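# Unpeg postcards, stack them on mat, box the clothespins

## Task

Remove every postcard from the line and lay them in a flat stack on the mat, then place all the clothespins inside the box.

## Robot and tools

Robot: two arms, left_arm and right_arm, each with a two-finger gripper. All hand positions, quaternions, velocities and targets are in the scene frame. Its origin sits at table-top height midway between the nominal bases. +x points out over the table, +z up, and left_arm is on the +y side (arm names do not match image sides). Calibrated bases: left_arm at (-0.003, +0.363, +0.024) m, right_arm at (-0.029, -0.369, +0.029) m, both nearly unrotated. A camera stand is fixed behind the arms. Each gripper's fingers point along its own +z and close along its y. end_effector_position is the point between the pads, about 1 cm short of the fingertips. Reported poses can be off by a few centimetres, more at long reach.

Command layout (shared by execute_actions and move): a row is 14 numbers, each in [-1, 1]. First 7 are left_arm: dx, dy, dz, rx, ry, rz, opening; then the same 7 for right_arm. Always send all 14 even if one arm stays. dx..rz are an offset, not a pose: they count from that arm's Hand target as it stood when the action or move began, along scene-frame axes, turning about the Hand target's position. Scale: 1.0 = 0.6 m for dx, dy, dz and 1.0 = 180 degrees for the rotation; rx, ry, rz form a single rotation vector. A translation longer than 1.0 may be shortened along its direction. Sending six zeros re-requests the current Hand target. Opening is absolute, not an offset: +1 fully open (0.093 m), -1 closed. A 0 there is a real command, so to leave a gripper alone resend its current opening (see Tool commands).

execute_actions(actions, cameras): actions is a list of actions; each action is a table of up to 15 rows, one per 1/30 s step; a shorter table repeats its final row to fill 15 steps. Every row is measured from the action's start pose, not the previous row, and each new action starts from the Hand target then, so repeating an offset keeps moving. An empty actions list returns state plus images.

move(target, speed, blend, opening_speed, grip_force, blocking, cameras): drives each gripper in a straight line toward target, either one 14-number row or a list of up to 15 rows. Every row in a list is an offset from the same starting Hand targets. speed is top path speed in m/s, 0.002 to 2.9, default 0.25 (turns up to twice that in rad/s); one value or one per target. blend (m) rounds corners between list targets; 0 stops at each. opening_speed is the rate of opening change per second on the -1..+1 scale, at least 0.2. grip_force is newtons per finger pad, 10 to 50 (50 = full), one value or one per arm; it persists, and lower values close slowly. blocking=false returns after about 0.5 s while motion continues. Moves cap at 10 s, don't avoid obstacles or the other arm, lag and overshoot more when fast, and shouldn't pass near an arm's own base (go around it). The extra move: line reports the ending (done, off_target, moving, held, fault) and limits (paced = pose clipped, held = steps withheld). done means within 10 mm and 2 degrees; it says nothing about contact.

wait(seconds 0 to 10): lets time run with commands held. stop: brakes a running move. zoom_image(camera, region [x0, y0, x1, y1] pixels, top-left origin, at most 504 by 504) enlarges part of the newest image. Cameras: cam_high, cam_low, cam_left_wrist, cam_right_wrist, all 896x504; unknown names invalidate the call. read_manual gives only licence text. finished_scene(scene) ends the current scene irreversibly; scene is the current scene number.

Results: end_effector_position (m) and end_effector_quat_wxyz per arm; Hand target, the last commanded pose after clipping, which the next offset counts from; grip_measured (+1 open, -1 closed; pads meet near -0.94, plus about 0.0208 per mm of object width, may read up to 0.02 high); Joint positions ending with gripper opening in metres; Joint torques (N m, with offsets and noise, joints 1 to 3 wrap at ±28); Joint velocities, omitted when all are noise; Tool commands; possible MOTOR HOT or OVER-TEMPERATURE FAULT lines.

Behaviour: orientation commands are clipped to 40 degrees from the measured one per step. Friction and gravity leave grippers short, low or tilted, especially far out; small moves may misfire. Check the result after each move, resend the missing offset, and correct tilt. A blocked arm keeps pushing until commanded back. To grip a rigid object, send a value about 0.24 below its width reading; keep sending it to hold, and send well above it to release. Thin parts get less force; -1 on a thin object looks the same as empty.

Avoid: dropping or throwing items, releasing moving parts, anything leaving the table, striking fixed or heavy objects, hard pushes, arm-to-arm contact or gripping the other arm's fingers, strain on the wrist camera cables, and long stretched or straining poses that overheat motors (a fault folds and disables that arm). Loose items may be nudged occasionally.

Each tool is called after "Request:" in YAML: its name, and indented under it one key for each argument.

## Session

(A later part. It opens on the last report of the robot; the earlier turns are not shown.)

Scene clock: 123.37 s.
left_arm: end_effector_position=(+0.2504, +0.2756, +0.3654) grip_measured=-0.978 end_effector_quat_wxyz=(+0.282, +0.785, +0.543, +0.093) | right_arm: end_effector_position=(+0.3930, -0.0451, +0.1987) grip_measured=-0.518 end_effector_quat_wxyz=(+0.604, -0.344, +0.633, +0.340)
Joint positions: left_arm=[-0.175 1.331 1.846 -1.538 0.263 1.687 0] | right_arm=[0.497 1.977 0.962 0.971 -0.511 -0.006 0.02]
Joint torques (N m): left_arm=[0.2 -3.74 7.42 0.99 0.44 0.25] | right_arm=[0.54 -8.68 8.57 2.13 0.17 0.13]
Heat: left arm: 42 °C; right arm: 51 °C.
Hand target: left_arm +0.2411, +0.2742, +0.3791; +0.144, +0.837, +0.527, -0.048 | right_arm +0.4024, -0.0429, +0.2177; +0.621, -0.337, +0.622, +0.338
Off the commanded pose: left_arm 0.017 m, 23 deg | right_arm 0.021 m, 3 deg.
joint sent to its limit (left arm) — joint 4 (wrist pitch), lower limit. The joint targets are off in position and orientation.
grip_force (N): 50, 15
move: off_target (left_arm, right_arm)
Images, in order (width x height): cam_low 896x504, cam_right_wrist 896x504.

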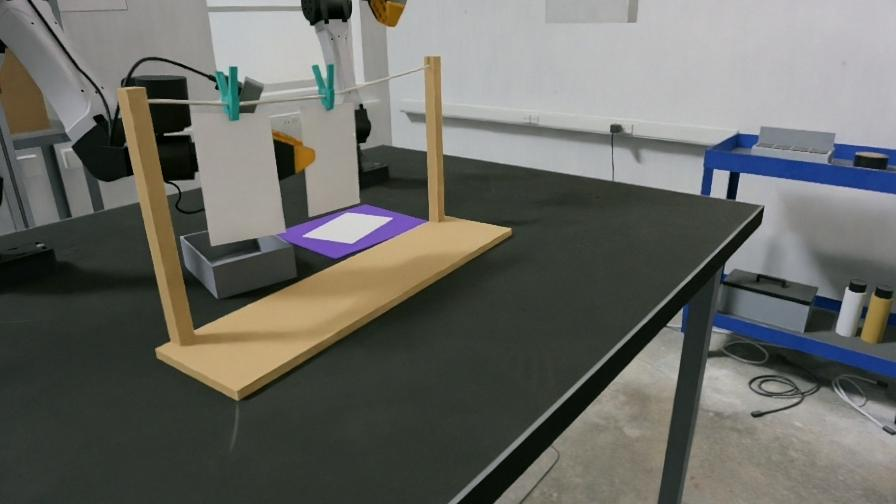

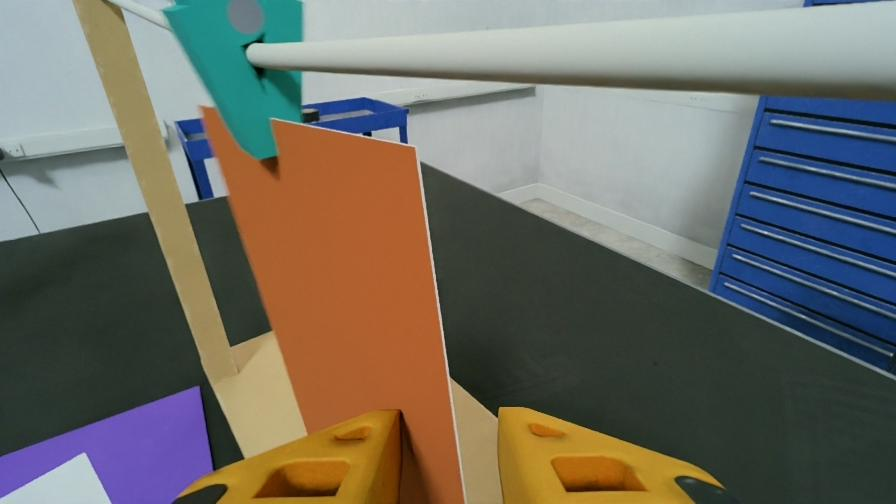

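Request:
move:
  target: [0,0,0,0,0,0,-1, 0,0,0.01,0,0,0,-1]
  grip_force: [50,15]
  cameras: ["all"]

Scene clock: 126.83 s.
left_arm: end_effector_position=(+0.2504, +0.2756, +0.3654) grip_measured=-0.978 end_effector_quat_wxyz=(+0.282, +0.785, +0.543, +0.093) | right_arm: end_effector_position=(+0.3927, -0.0416, +0.2043) grip_measured=-0.959 end_effector_quat_wxyz=(+0.608, -0.352, +0.624, +0.341)
Joint positions: left_arm=[-0.175 1.331 1.846 -1.538 0.263 1.687 0] | right_arm=[0.5 1.977 0.976 0.971 -0.522 -0.017 0]
Joint torques (N m): left_arm=[0.2 -3.71 7.43 0.98 0.45 0.25] | right_arm=[0.35 -10.03 8.16 1.9 0.17 0.12]
Heat: left arm: 42 °C; right arm: 50 °C.
Hand target: left_arm +0.2411, +0.2742, +0.3791; +0.144, +0.837, +0.527, -0.048 | right_arm +0.4024, -0.0429, +0.2237; +0.621, -0.337, +0.622, +0.338
Off the commanded pose: left_arm 0.017 m, 23 deg | right_arm 0.022 m, 2 deg.
joint sent to its limit (left arm) — joint 4 (wrist pitch), lower limit. The joint targets are off in position and orientation.
grip_force (N): 50, 15
move: off_target (left_arm, right_arm)

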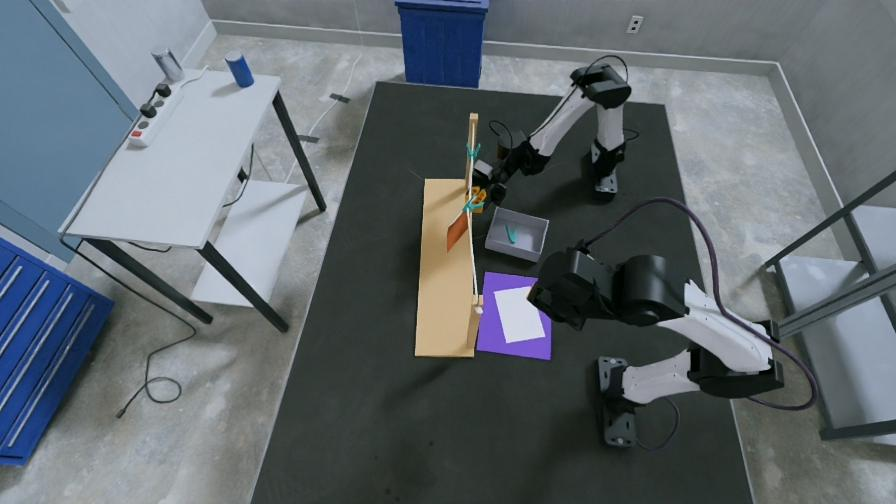

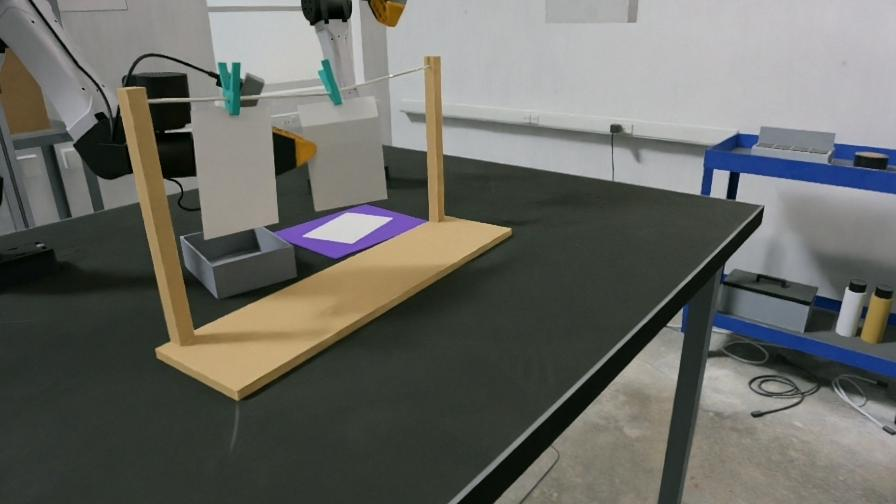

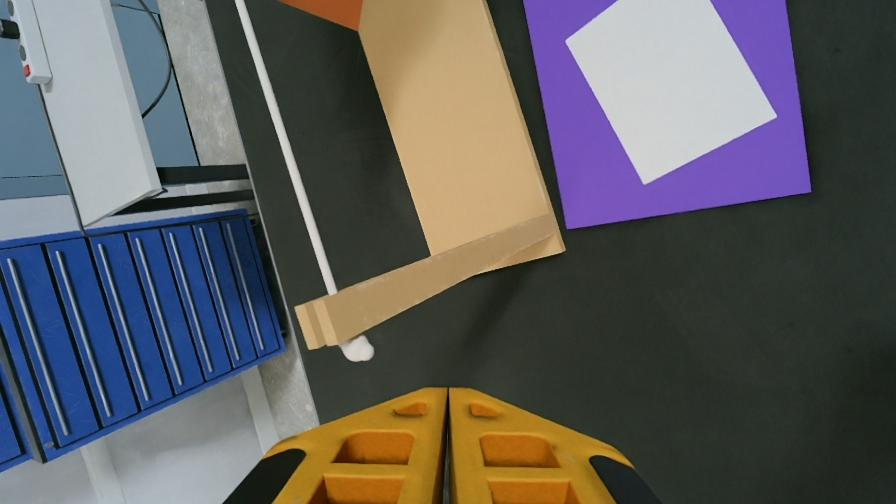

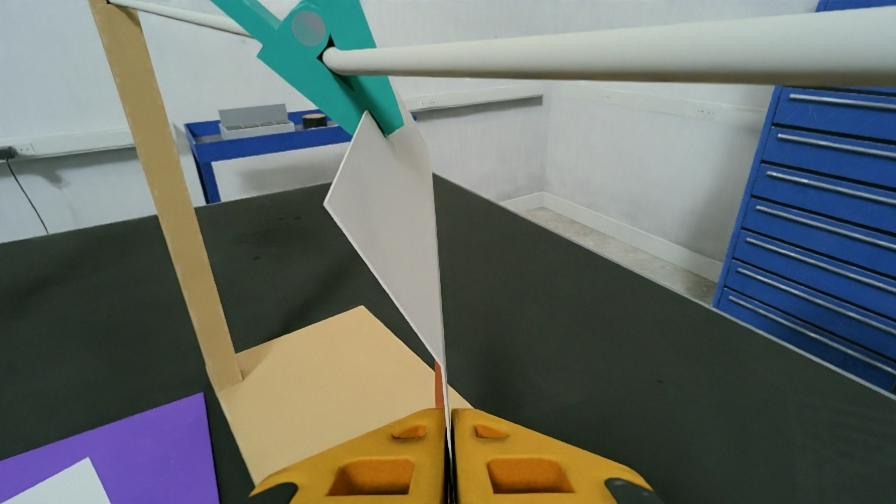

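Request:
move:
  target: [0,0,0,0,0,0,-1, -0.03,0.006,0,0,0,0.0556,-1]
  speed: 0.06
  cameras: ["cam_right_wrist","cam_high"]

Scene clock: 129.13 s.
left_arm: end_effector_position=(+0.2504, +0.2756, +0.3654) grip_measured=-0.978 end_effector_quat_wxyz=(+0.282, +0.785, +0.543, +0.093) | right_arm: end_effector_position=(+0.3755, -0.0375, +0.2072) grip_measured=-0.967 end_effector_quat_wxyz=(+0.581, -0.392, +0.596, +0.390)
Joint positions: left_arm=[-0.175 1.331 1.846 -1.538 0.263 1.687 0] | right_arm=[0.477 1.977 0.982 0.971 -0.693 -0.006 0]
Joint torques (N m): left_arm=[0.21 -3.73 7.42 0.99 0.44 0.25] | right_arm=[-0.4 -9.31 8.49 1.79 -0.17 0.13]
Heat: left arm: 42 °C; right arm: 50 °C.
Hand target: left_arm +0.2411, +0.2742, +0.3791; +0.144, +0.837, +0.527, -0.048 | right_arm +0.3844, -0.0393, +0.2237; +0.589, -0.390, +0.590, +0.390
Off the commanded pose: left_arm 0.017 m, 23 deg | right_arm 0.019 m, 1 deg.
joint sent to its limit (left arm) — joint 4 (wrist pitch), lower limit. The joint targets are off in position and orientation.
grip_force (N): 50, 15
move: off_target (left_arm, right_arm)
Images, in order (width x height): cam_high 896x504, cam_right_wrist 896x504.

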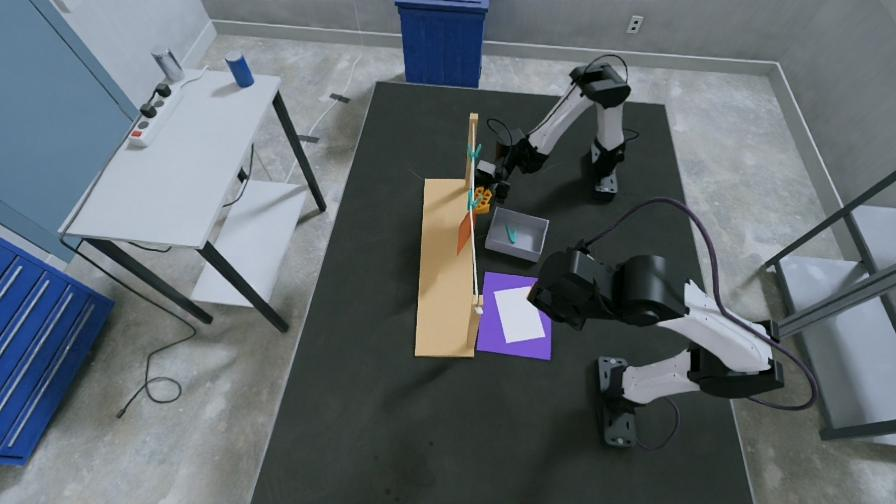

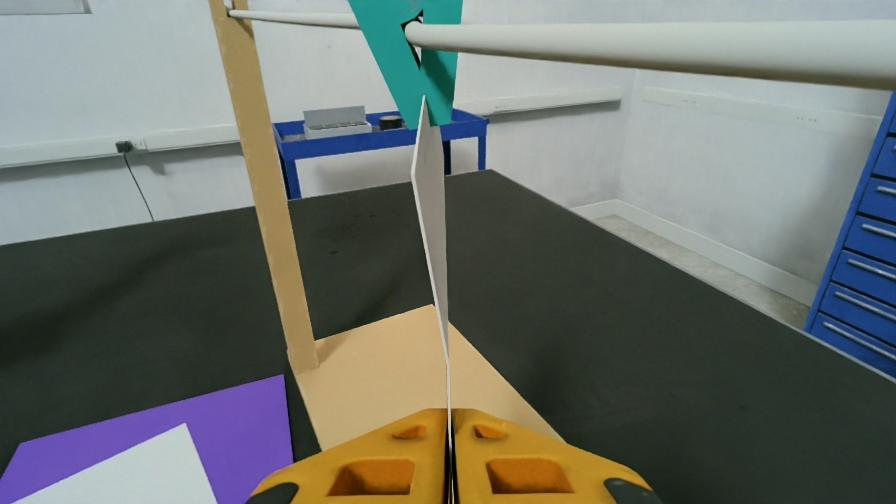

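Request:
move:
  target: [0.19,-0.35,0.0,-0.1926,0.0295,0.0605,0.4, 0,0,0,0,0,0,-1]
  speed: 0.15
  cameras: ["cam_left_wrist","cam_right_wrist"]

Scene clock: 133.20 s.
left_arm: end_effector_position=(+0.3611, +0.0658, +0.3735) grip_measured=+0.398 end_effector_quat_wxyz=(+0.368, +0.699, +0.575, -0.211) | right_arm: end_effector_position=(+0.3753, -0.0374, +0.2072) grip_measured=-0.967 end_effector_quat_wxyz=(+0.581, -0.393, +0.596, +0.391)
Joint positions: left_arm=[-0.467 2.161 2.739 -1.533 0.671 1.083 0.064] | right_arm=[0.477 1.977 0.982 0.971 -0.695 -0.006 0]
Joint torques (N m): left_arm=[-0.83 -7.62 7.36 1.01 0.69 -0.06] | right_arm=[-0.4 -9.35 8.5 1.8 -0.18 0.13]
Heat: left arm: 42 °C; right arm: 49 °C.
Hand target: left_arm +0.3551, +0.0642, +0.3791; +0.366, +0.700, +0.570, -0.227 | right_arm +0.3844, -0.0393, +0.2237; +0.589, -0.390, +0.590, +0.390
Off the commanded pose: left_arm 0.008 m, 2 deg | right_arm 0.019 m, 1 deg.
grip_force (N): 50, 15
move: off_target (right_arm)
Images, in order (width x height): cam_left_wrist 896x504, cam_right_wrist 896x504.

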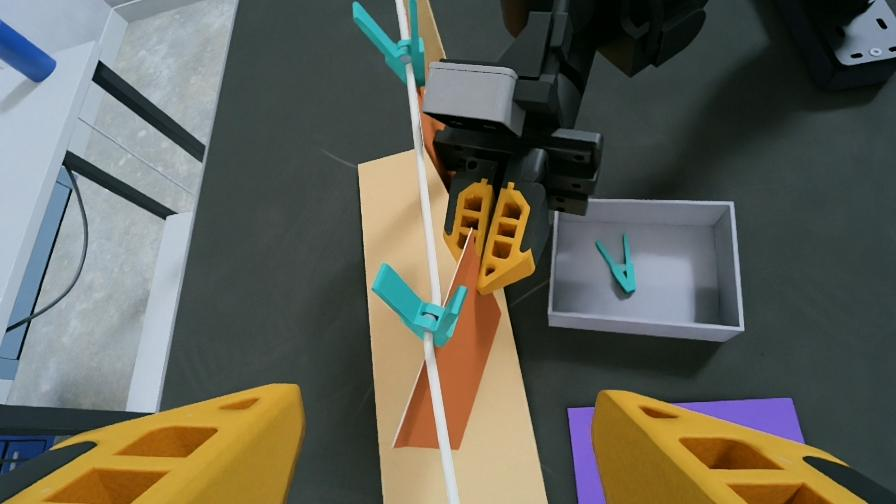

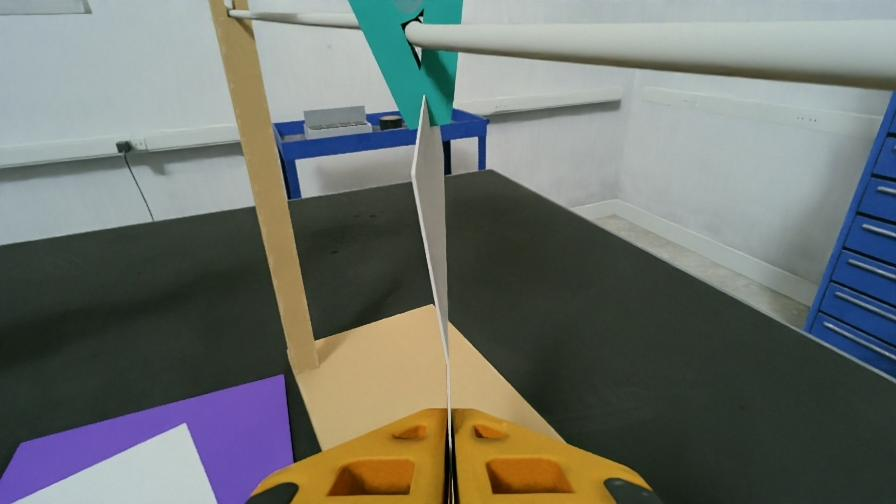

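Request:
move:
  target: [0.0257,-0.063,-0.05,0,0,0,0.4, 0,0,0,0,0,0,-1]
  speed: 0.08
  cameras: ["cam_left_wrist"]

Scene clock: 135.30 s.
left_arm: end_effector_position=(+0.3604, +0.0301, +0.3498) grip_measured=+0.398 end_effector_quat_wxyz=(+0.351, +0.702, +0.573, -0.235) | right_arm: end_effector_position=(+0.3753, -0.0374, +0.2072) grip_measured=-0.967 end_effector_quat_wxyz=(+0.581, -0.393, +0.596, +0.391)
Joint positions: left_arm=[-0.534 2.204 2.693 -1.453 0.671 1.026 0.064] | right_arm=[0.477 1.977 0.982 0.971 -0.695 -0.006 0]
Joint torques (N m): left_arm=[-0.66 -8.76 3.63 1.76 0.25 -0.05] | right_arm=[-0.46 -9.35 8.49 1.79 -0.18 0.12]
Heat: left arm: 42 °C; right arm: 49 °C.
Hand target: left_arm +0.3705, +0.0264, +0.3491; +0.366, +0.700, +0.570, -0.227 | right_arm +0.3844, -0.0393, +0.2237; +0.589, -0.390, +0.590, +0.390
Off the commanded pose: left_arm 0.011 m, 2 deg | right_arm 0.019 m, 1 deg.
grip_force (N): 50, 15
move: off_target (left_arm, right_arm)
Images, in order (width x height): cam_left_wrist 896x504.

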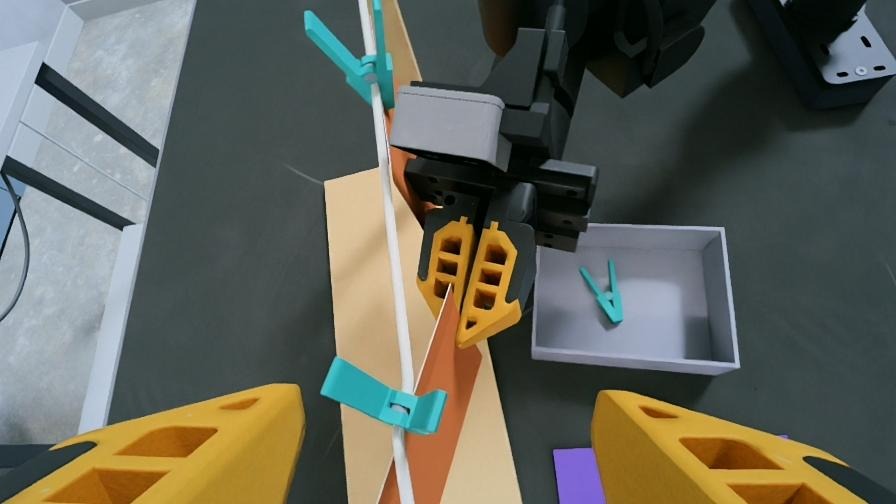

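Request:
move:
  target:
    - [0.033,-0.002,0.006,0,0,0,0.4, 0,0,0,0,0,0,-1]
    - [0.036,-0.043,-0.028,0,0,0,0.4, 0,0,0,0,0,0,-1]
  speed: 0.06
  blend: [0.01,0]
  cameras: ["cam_left_wrist"]

Scene clock: 137.27 s.
left_arm: end_effector_position=(+0.3803, +0.0051, +0.3199) grip_measured=+0.398 end_effector_quat_wxyz=(+0.341, +0.698, +0.582, -0.241) | right_arm: end_effector_position=(+0.3753, -0.0374, +0.2072) grip_measured=-0.967 end_effector_quat_wxyz=(+0.581, -0.393, +0.596, +0.391)
Joint positions: left_arm=[-0.56 2.354 2.829 -1.443 0.657 0.984 0.064] | right_arm=[0.477 1.977 0.982 0.971 -0.695 -0.006 0]
Joint torques (N m): left_arm=[-0.54 -9.25 7.76 1.76 0.23 -0.05] | right_arm=[-0.43 -9.33 8.51 1.8 -0.19 0.14]
Heat: left arm: 42 °C; right arm: 49 °C.
Hand target: left_arm +0.3921, +0.0006, +0.3323; +0.366, +0.700, +0.570, -0.227 | right_arm +0.3844, -0.0393, +0.2237; +0.589, -0.390, +0.590, +0.390
Off the commanded pose: left_arm 0.018 m, 4 deg | right_arm 0.019 m, 1 deg.
elbow stopped short (left arm): the move would have taken joint 3 (elbow) straighter than the controller allows.
grip_force (N): 50, 15
move: off_target (left_arm, right_arm)
Images, in order (width x height): cam_left_wrist 896x504.

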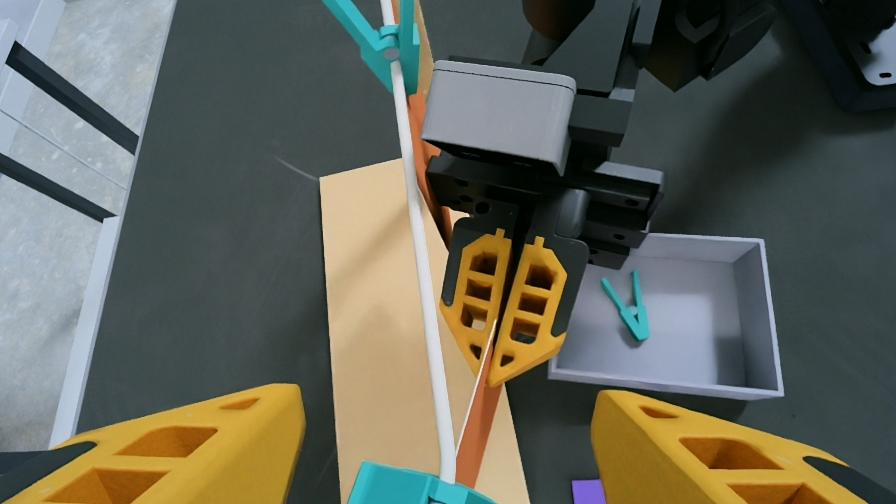

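Request:
move:
  target: [0.004,0.0,0.0,0,0,0,-1, 0,0,0,0,0,0,-1]
  speed: 0.06
  opening_speed: 0.6
  cameras: ["cam_left_wrist","cam_right_wrist","cam_low"]

Scene clock: 140.30 s.
left_arm: end_effector_position=(+0.3817, +0.0043, +0.3210) grip_measured=-0.725 end_effector_quat_wxyz=(+0.344, +0.697, +0.581, -0.240) | right_arm: end_effector_position=(+0.3753, -0.0374, +0.2072) grip_measured=-0.967 end_effector_quat_wxyz=(+0.581, -0.393, +0.596, +0.391)
Joint positions: left_arm=[-0.56 2.354 2.829 -1.433 0.657 0.983 0.01] | right_arm=[0.477 1.977 0.982 0.971 -0.695 -0.006 0]
Joint torques (N m): left_arm=[-0.36 -9.07 7.8 1.77 0.24 -0.05] | right_arm=[-0.47 -9.33 8.47 1.79 -0.17 0.14]
Heat: left arm: 43 °C; right arm: 49 °C.
Hand target: left_arm +0.3945, +0.0006, +0.3323; +0.366, +0.700, +0.570, -0.227 | right_arm +0.3844, -0.0393, +0.2237; +0.589, -0.390, +0.590, +0.390
Off the commanded pose: left_arm 0.018 m, 3 deg | right_arm 0.019 m, 1 deg.
elbow stopped short (left arm): the move would have taken joint 3 (elbow) straighter than the controller allows.
grip_force (N): 50, 15
move: off_target (left_arm, right_arm)
Images, in order (width x height): cam_low 896x504, cam_left_wrist 896x504, cam_right_wrist 896x504.

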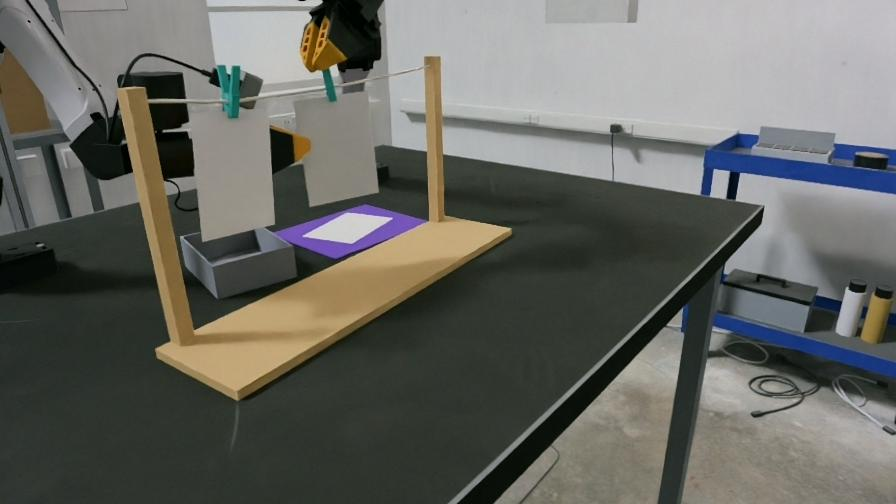

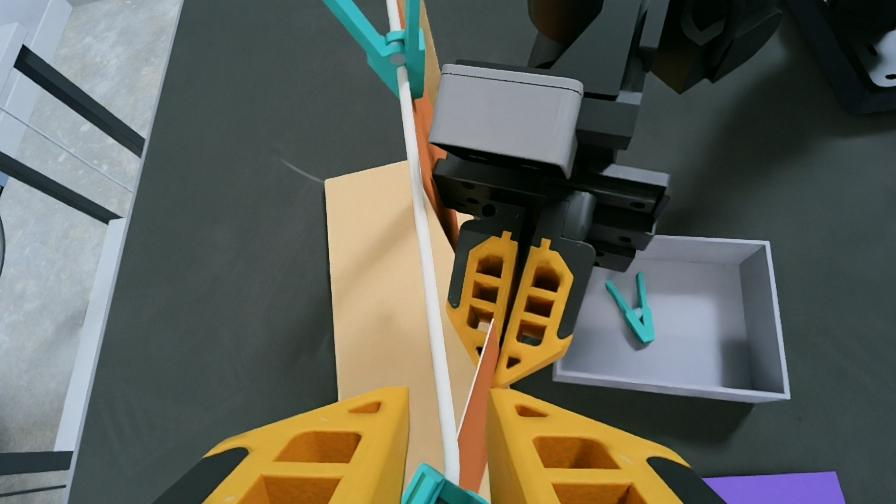

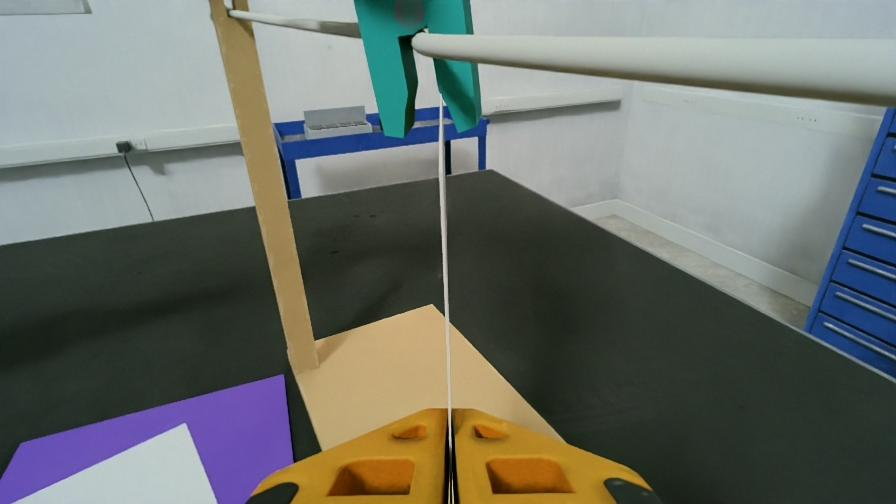

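Request:
move:
  target:
    - [0,0,0,0,0,0,-1, 0,0,-0.055,0,0,0,-1]
    - [0,0,0,0,0,0,-1, -0.2,0.0,-0.055,0,0,0,-1]
  speed: 0.08
  blend: [0.008,0]
  cameras: ["all"]

Scene clock: 143.43 s.
left_arm: end_effector_position=(+0.3817, +0.0043, +0.3210) grip_measured=-0.734 end_effector_quat_wxyz=(+0.344, +0.697, +0.581, -0.240) | right_arm: end_effector_position=(+0.2636, -0.0384, +0.1607) grip_measured=-0.967 end_effector_quat_wxyz=(+0.550, -0.398, +0.623, +0.389)
Joint positions: left_arm=[-0.56 2.354 2.829 -1.433 0.657 0.983 0.01] | right_arm=[0.651 1.81 0.551 1.152 -0.529 -0.006 0]
Joint torques (N m): left_arm=[-0.35 -9.06 7.77 1.75 0.25 -0.05] | right_arm=[0.47 -8.98 3.56 2.88 0.14 0.12]
Heat: left arm: 43 °C; right arm: 48 °C.
Hand target: left_arm +0.3945, +0.0006, +0.3323; +0.366, +0.700, +0.570, -0.227 | right_arm +0.2644, -0.0393, +0.1907; +0.589, -0.390, +0.590, +0.390
Off the commanded pose: left_arm 0.018 m, 3 deg | right_arm 0.030 m, 6 deg.
elbow stopped short (left arm): the move would have taken joint 3 (elbow) straighter than the controller allows.
grip_force (N): 50, 15
move: off_target (left_arm, right_arm)

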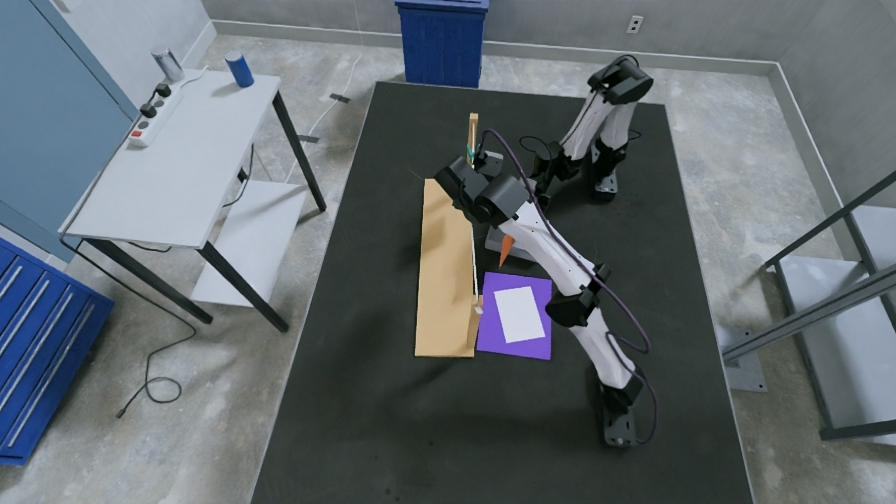

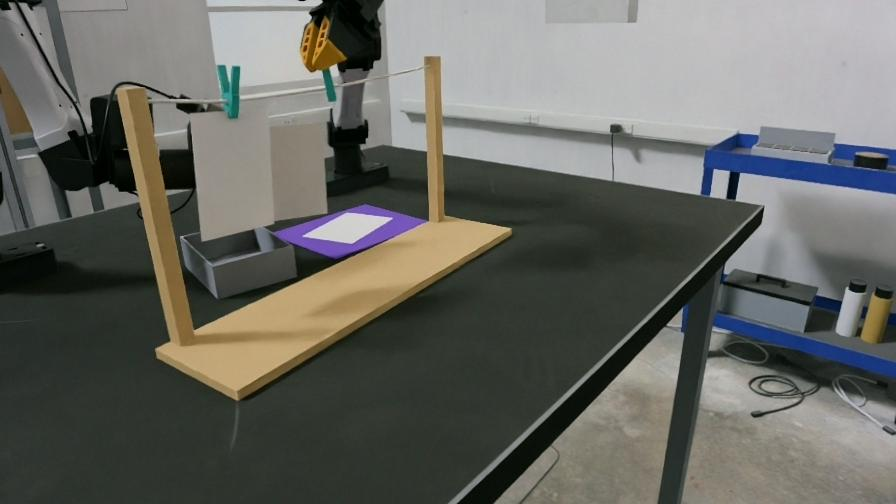

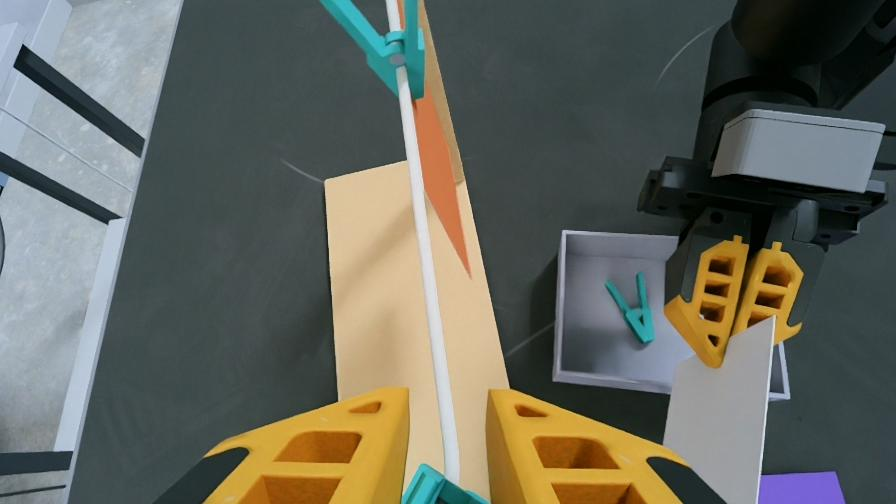

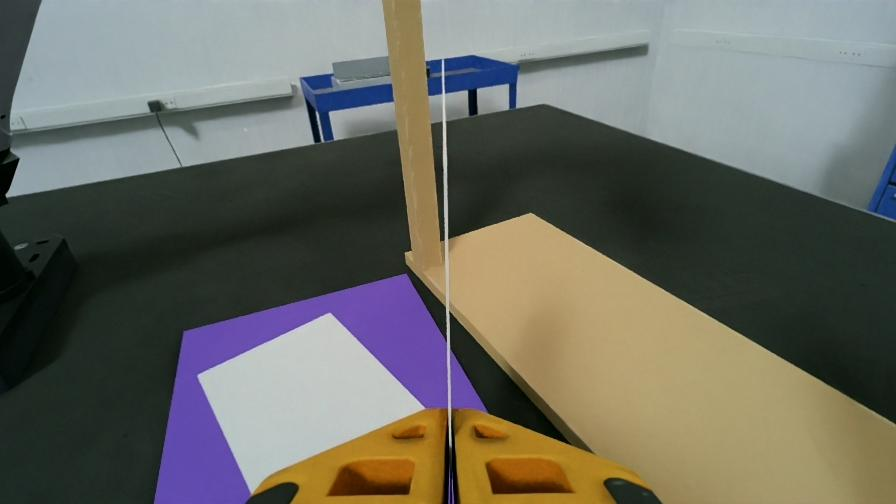

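Request:
move:
  target:
    - [-0.015,0.0,-0.01,0,0,0.117,-1, 0,0,0,0,0,0,-1]
    - [-0.03,0.06,0.11,0,0,0.117,-1, 0,0,0,0,0,0,-1]
  speed: 0.08
  blend: [0.005,0]
  cameras: ["cam_left_wrist","cam_low","cam_high"]

Scene clock: 148.37 s.
left_arm: end_effector_position=(+0.3828, +0.0361, +0.3964) grip_measured=-0.734 end_effector_quat_wxyz=(+0.409, +0.573, +0.694, -0.150) | right_arm: end_effector_position=(+0.2636, -0.0384, +0.1607) grip_measured=-0.967 end_effector_quat_wxyz=(+0.550, -0.398, +0.623, +0.389)
Joint positions: left_arm=[-0.596 2.121 2.713 -1.312 0.349 0.63 0.01] | right_arm=[0.651 1.81 0.551 1.152 -0.529 -0.006 0]
Joint torques (N m): left_arm=[0.12 -7.6 7.83 1.32 0.35 0.24] | right_arm=[0.43 -8.96 3.56 2.88 0.18 0.12]
Heat: left arm: 43 °C; right arm: 48 °C.
Hand target: left_arm +0.3765, +0.0366, +0.3983; +0.401, +0.584, +0.689, -0.156 | right_arm +0.2644, -0.0393, +0.1907; +0.589, -0.390, +0.590, +0.390
Off the commanded pose: left_arm 0.007 m, 2 deg | right_arm 0.030 m, 6 deg.
grip_force (N): 50, 15
move: off_target (right_arm)
Images, in order (width x height): cam_high 896x504, cam_low 896x504, cam_left_wrist 896x504.

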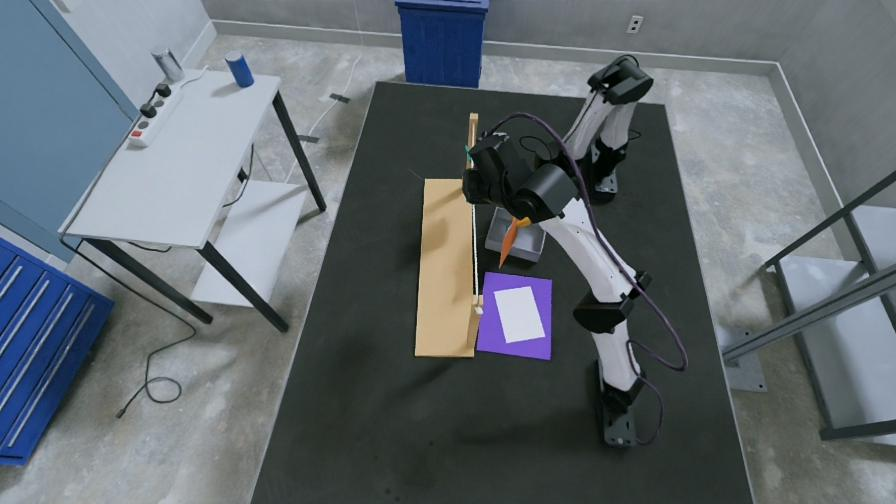

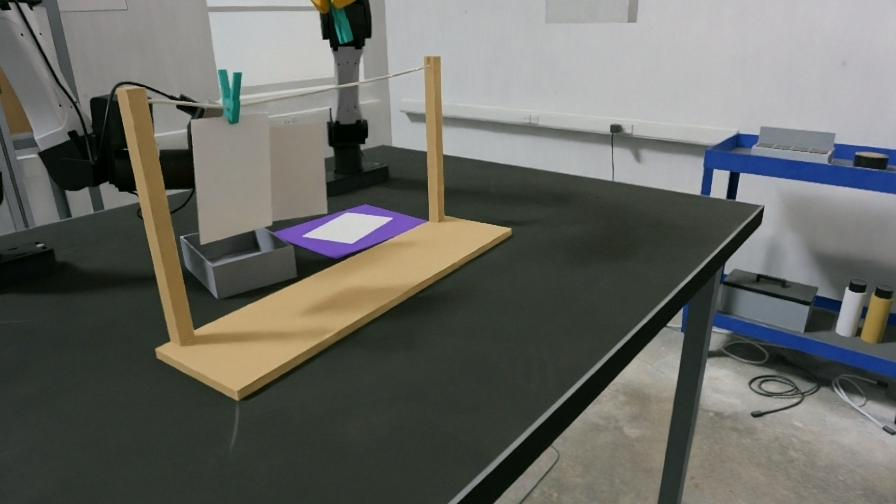

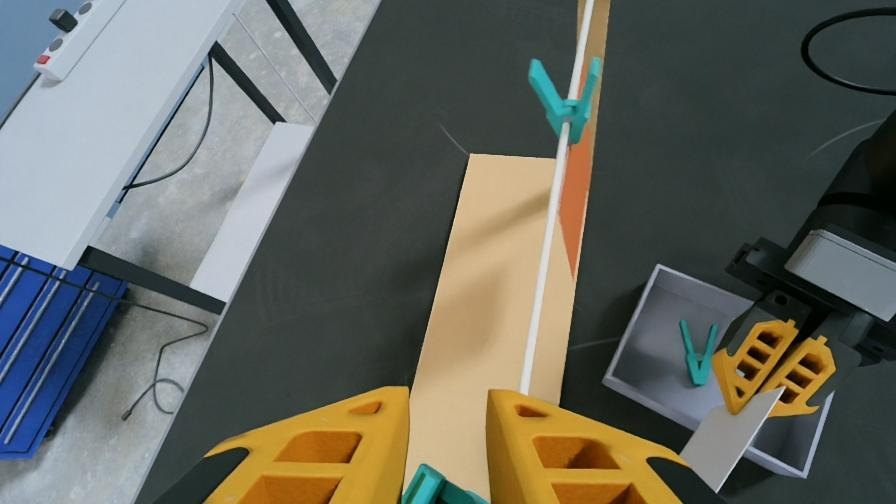

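Request:
move:
  target:
    - [-0.2645,0.4345,0.05,0,0,0,-1, -0.07,0.02,0.07,0,0,0,-1]
    - [-0.2645,0.4345,0.05,0,0,0,-1, -0.099,0.34,0.05,-0.4726,-0.2005,-0.2083,-1]
  speed: [0.18,0.18]
  blend: [0.02,0]
  cameras: ["all"]

Scene clock: 156.93 s.
left_arm: end_effector_position=(+0.2258, +0.3026, +0.4294) grip_measured=-0.734 end_effector_quat_wxyz=(+0.482, +0.520, +0.703, -0.060) | right_arm: end_effector_position=(+0.2026, +0.1694, +0.2020) grip_measured=-0.970 end_effector_quat_wxyz=(-0.409, +0.603, -0.560, +0.395)
Joint positions: left_arm=[0.288 1.191 1.823 -1.532 0.831 1.262 0.01] | right_arm=[1.43 2.724 2.798 -1.174 1.163 -0.525 0]
Joint torques (N m): left_arm=[0.14 -1.32 3.43 1 0.79 0.29] | right_arm=[0.58 -13.27 8.9 0.94 0.8 0.19]
Heat: left arm: 42 °C; right arm: 47 °C.
Hand target: left_arm +0.2178, +0.2973, +0.4283; +0.401, +0.584, +0.689, -0.156 | right_arm +0.2050, +0.1647, +0.2207; -0.401, +0.574, -0.584, +0.410
Off the commanded pose: left_arm 0.010 m, 16 deg | right_arm 0.019 m, 5 deg.
joint sent to its limit (left arm) — joint 4 (wrist pitch), lower limit. The joint targets are off in position and orientation.
grip_force (N): 50, 15
move: off_target (left_arm, right_arm)

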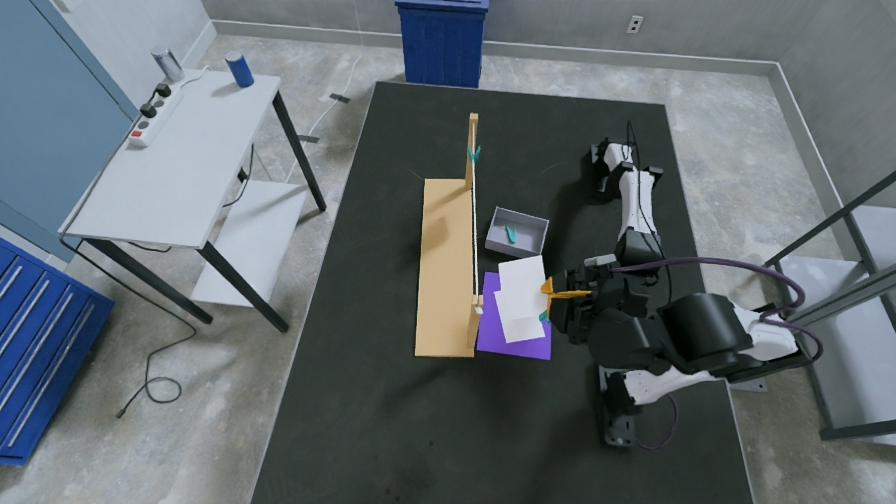

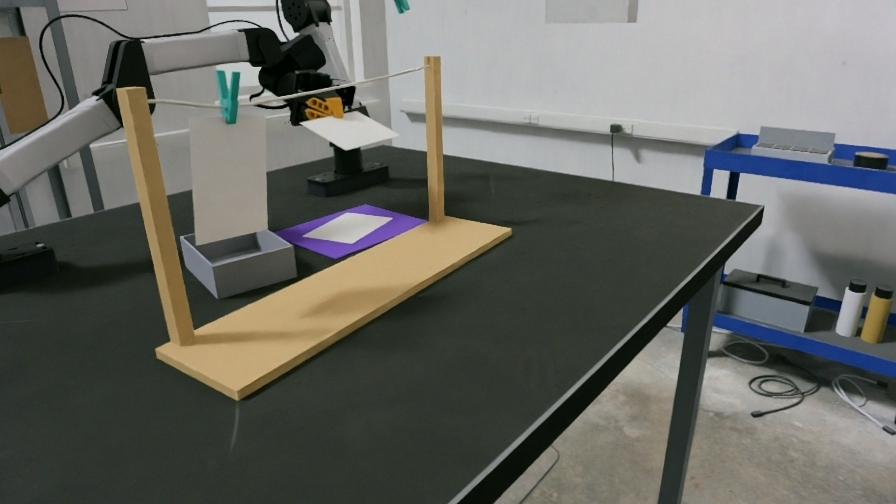

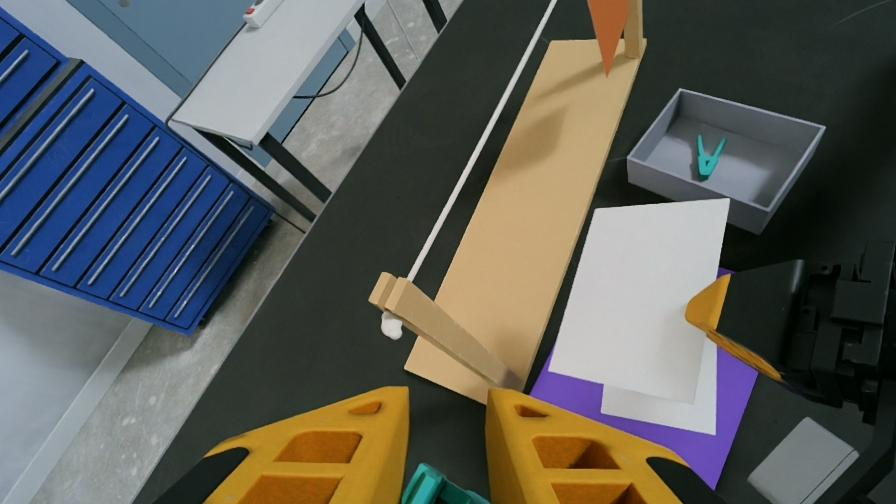

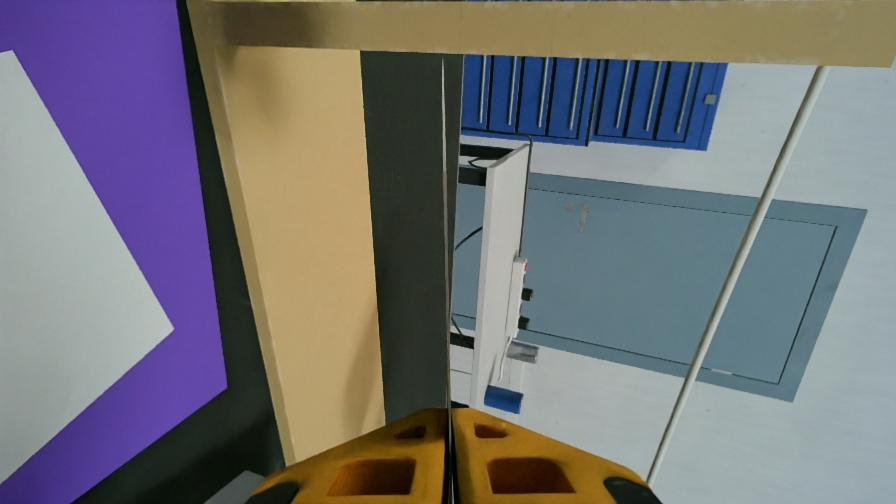

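Request:
move:
  target: [0,0,0,0,0,0,-1, -0.041,-0.012,-0.225,0,0,0.061,-1]
  speed: 0.12
  cameras: ["cam_left_wrist","cam_high","cam_low"]

Scene clock: 160.13 s.
left_arm: end_effector_position=(+0.2258, +0.3026, +0.4294) grip_measured=-0.734 end_effector_quat_wxyz=(+0.482, +0.520, +0.703, -0.060) | right_arm: end_effector_position=(+0.1794, +0.1465, +0.0566) grip_measured=-0.970 end_effector_quat_wxyz=(-0.406, +0.643, -0.512, +0.399)
Joint positions: left_arm=[0.288 1.191 1.823 -1.532 0.831 1.262 0.01] | right_arm=[1.465 2.533 1.822 -0.326 1.15 -0.68 0]
Joint torques (N m): left_arm=[0.18 -1.33 3.45 1 0.8 0.28] | right_arm=[0.43 -16.79 4.53 1.75 0.17 -0.08]
Heat: left arm: 41 °C; right arm: 49 °C.
Hand target: left_arm +0.2178, +0.2973, +0.4283; +0.401, +0.584, +0.689, -0.156 | right_arm +0.1804, +0.1575, +0.0857; -0.438, +0.628, -0.526, +0.370
Off the commanded pose: left_arm 0.010 m, 16 deg | right_arm 0.031 m, 6 deg.
joint sent to its limit (left arm) — joint 4 (wrist pitch), lower limit. The joint targets are off in position and orientation.
grip_force (N): 50, 15
move: off_target (left_arm, right_arm)
Images, in order (width x height): cam_high 896x504, cam_low 896x504, cam_left_wrist 896x504.

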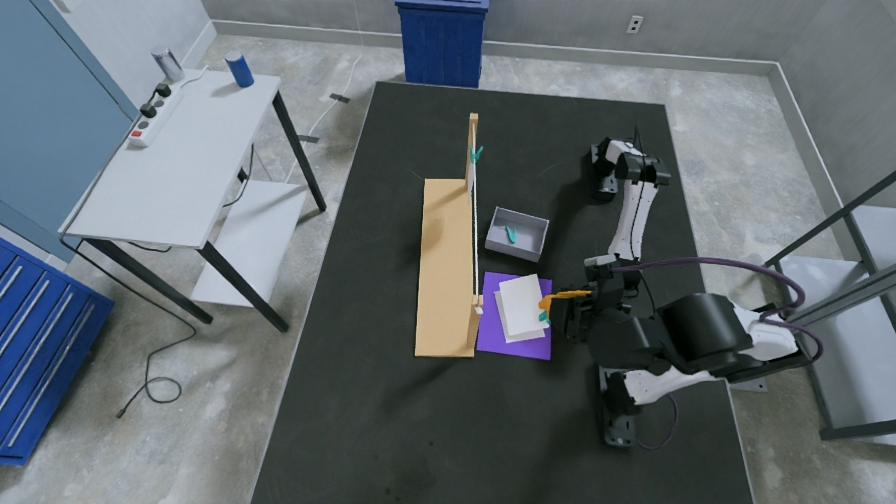

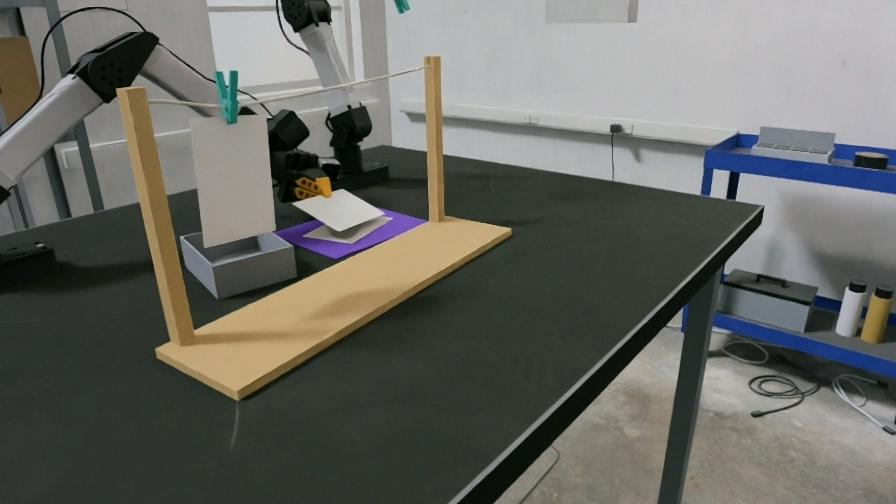

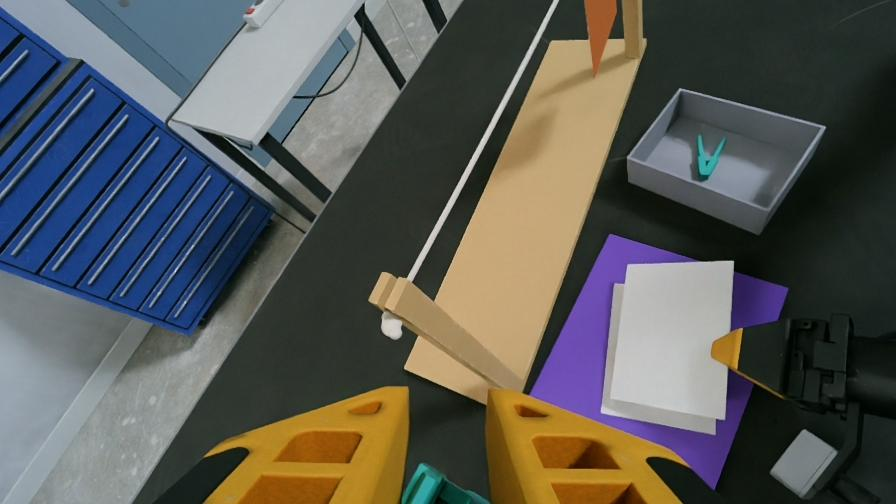

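Request:
move:
  target:
    - [0.07,-0.605,-0.29,0.2205,0.0506,-0.0958,-1, 0,0,0,0,0,0,-1]
    - [0.059,-0.64,-0.6,0.2205,0.0506,-0.0958,-1, 0,0,0,0,0,0,-1]
  speed: 0.15
  blend: [0.03,0]
  cameras: ["cam_left_wrist","cam_high"]

Scene clock: 166.07 s.
left_arm: end_effector_position=(+0.2510, -0.0674, +0.0571) grip_measured=-0.741 end_effector_quat_wxyz=(+0.051, +0.766, +0.641, -0.003) | right_arm: end_effector_position=(+0.1795, +0.1469, +0.0569) grip_measured=-0.970 end_effector_quat_wxyz=(-0.407, +0.643, -0.512, +0.399)
Joint positions: left_arm=[-1.048 2.449 2.176 -1.196 -0.011 0.705 0.01] | right_arm=[1.465 2.533 1.822 -0.323 1.15 -0.683 0]
Joint torques (N m): left_arm=[-0.91 -13.6 3.96 1.24 0.04 -0.03] | right_arm=[0.46 -16.73 4.48 1.77 0.16 -0.07]
Heat: left arm: 41 °C; right arm: 52 °C.
Hand target: left_arm +0.2532, -0.0867, +0.0683; +0.098, +0.765, +0.636, -0.016 | right_arm +0.1804, +0.1575, +0.0857; -0.438, +0.628, -0.526, +0.370
Off the commanded pose: left_arm 0.022 m, 6 deg | right_arm 0.031 m, 6 deg.
grip_force (N): 50, 15
move: off_target (left_arm, right_arm)
Images, in order (width x height): cam_high 896x504, cam_left_wrist 896x504.

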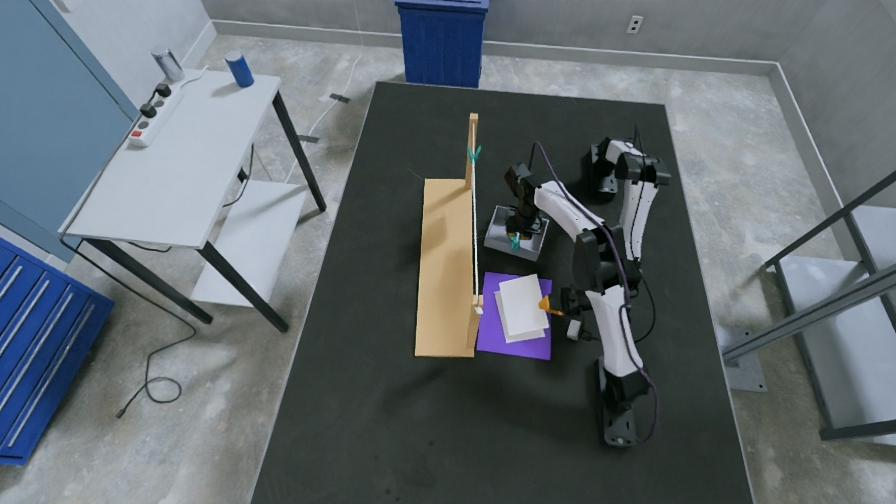

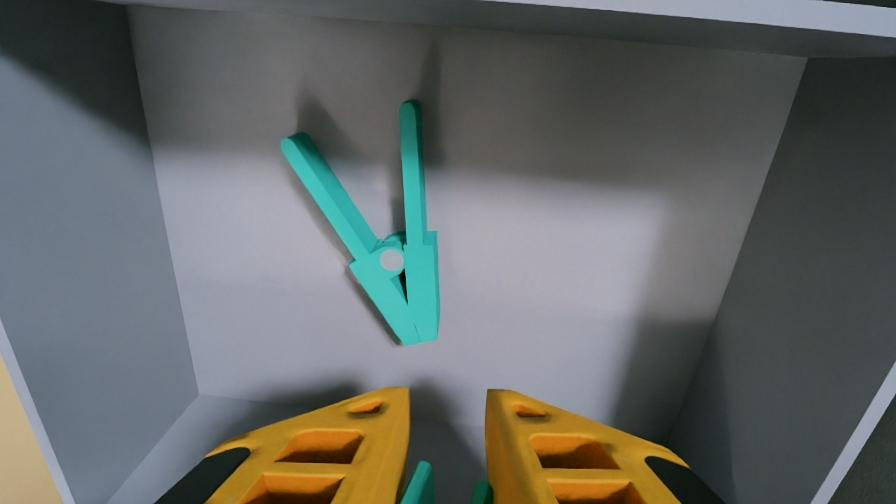

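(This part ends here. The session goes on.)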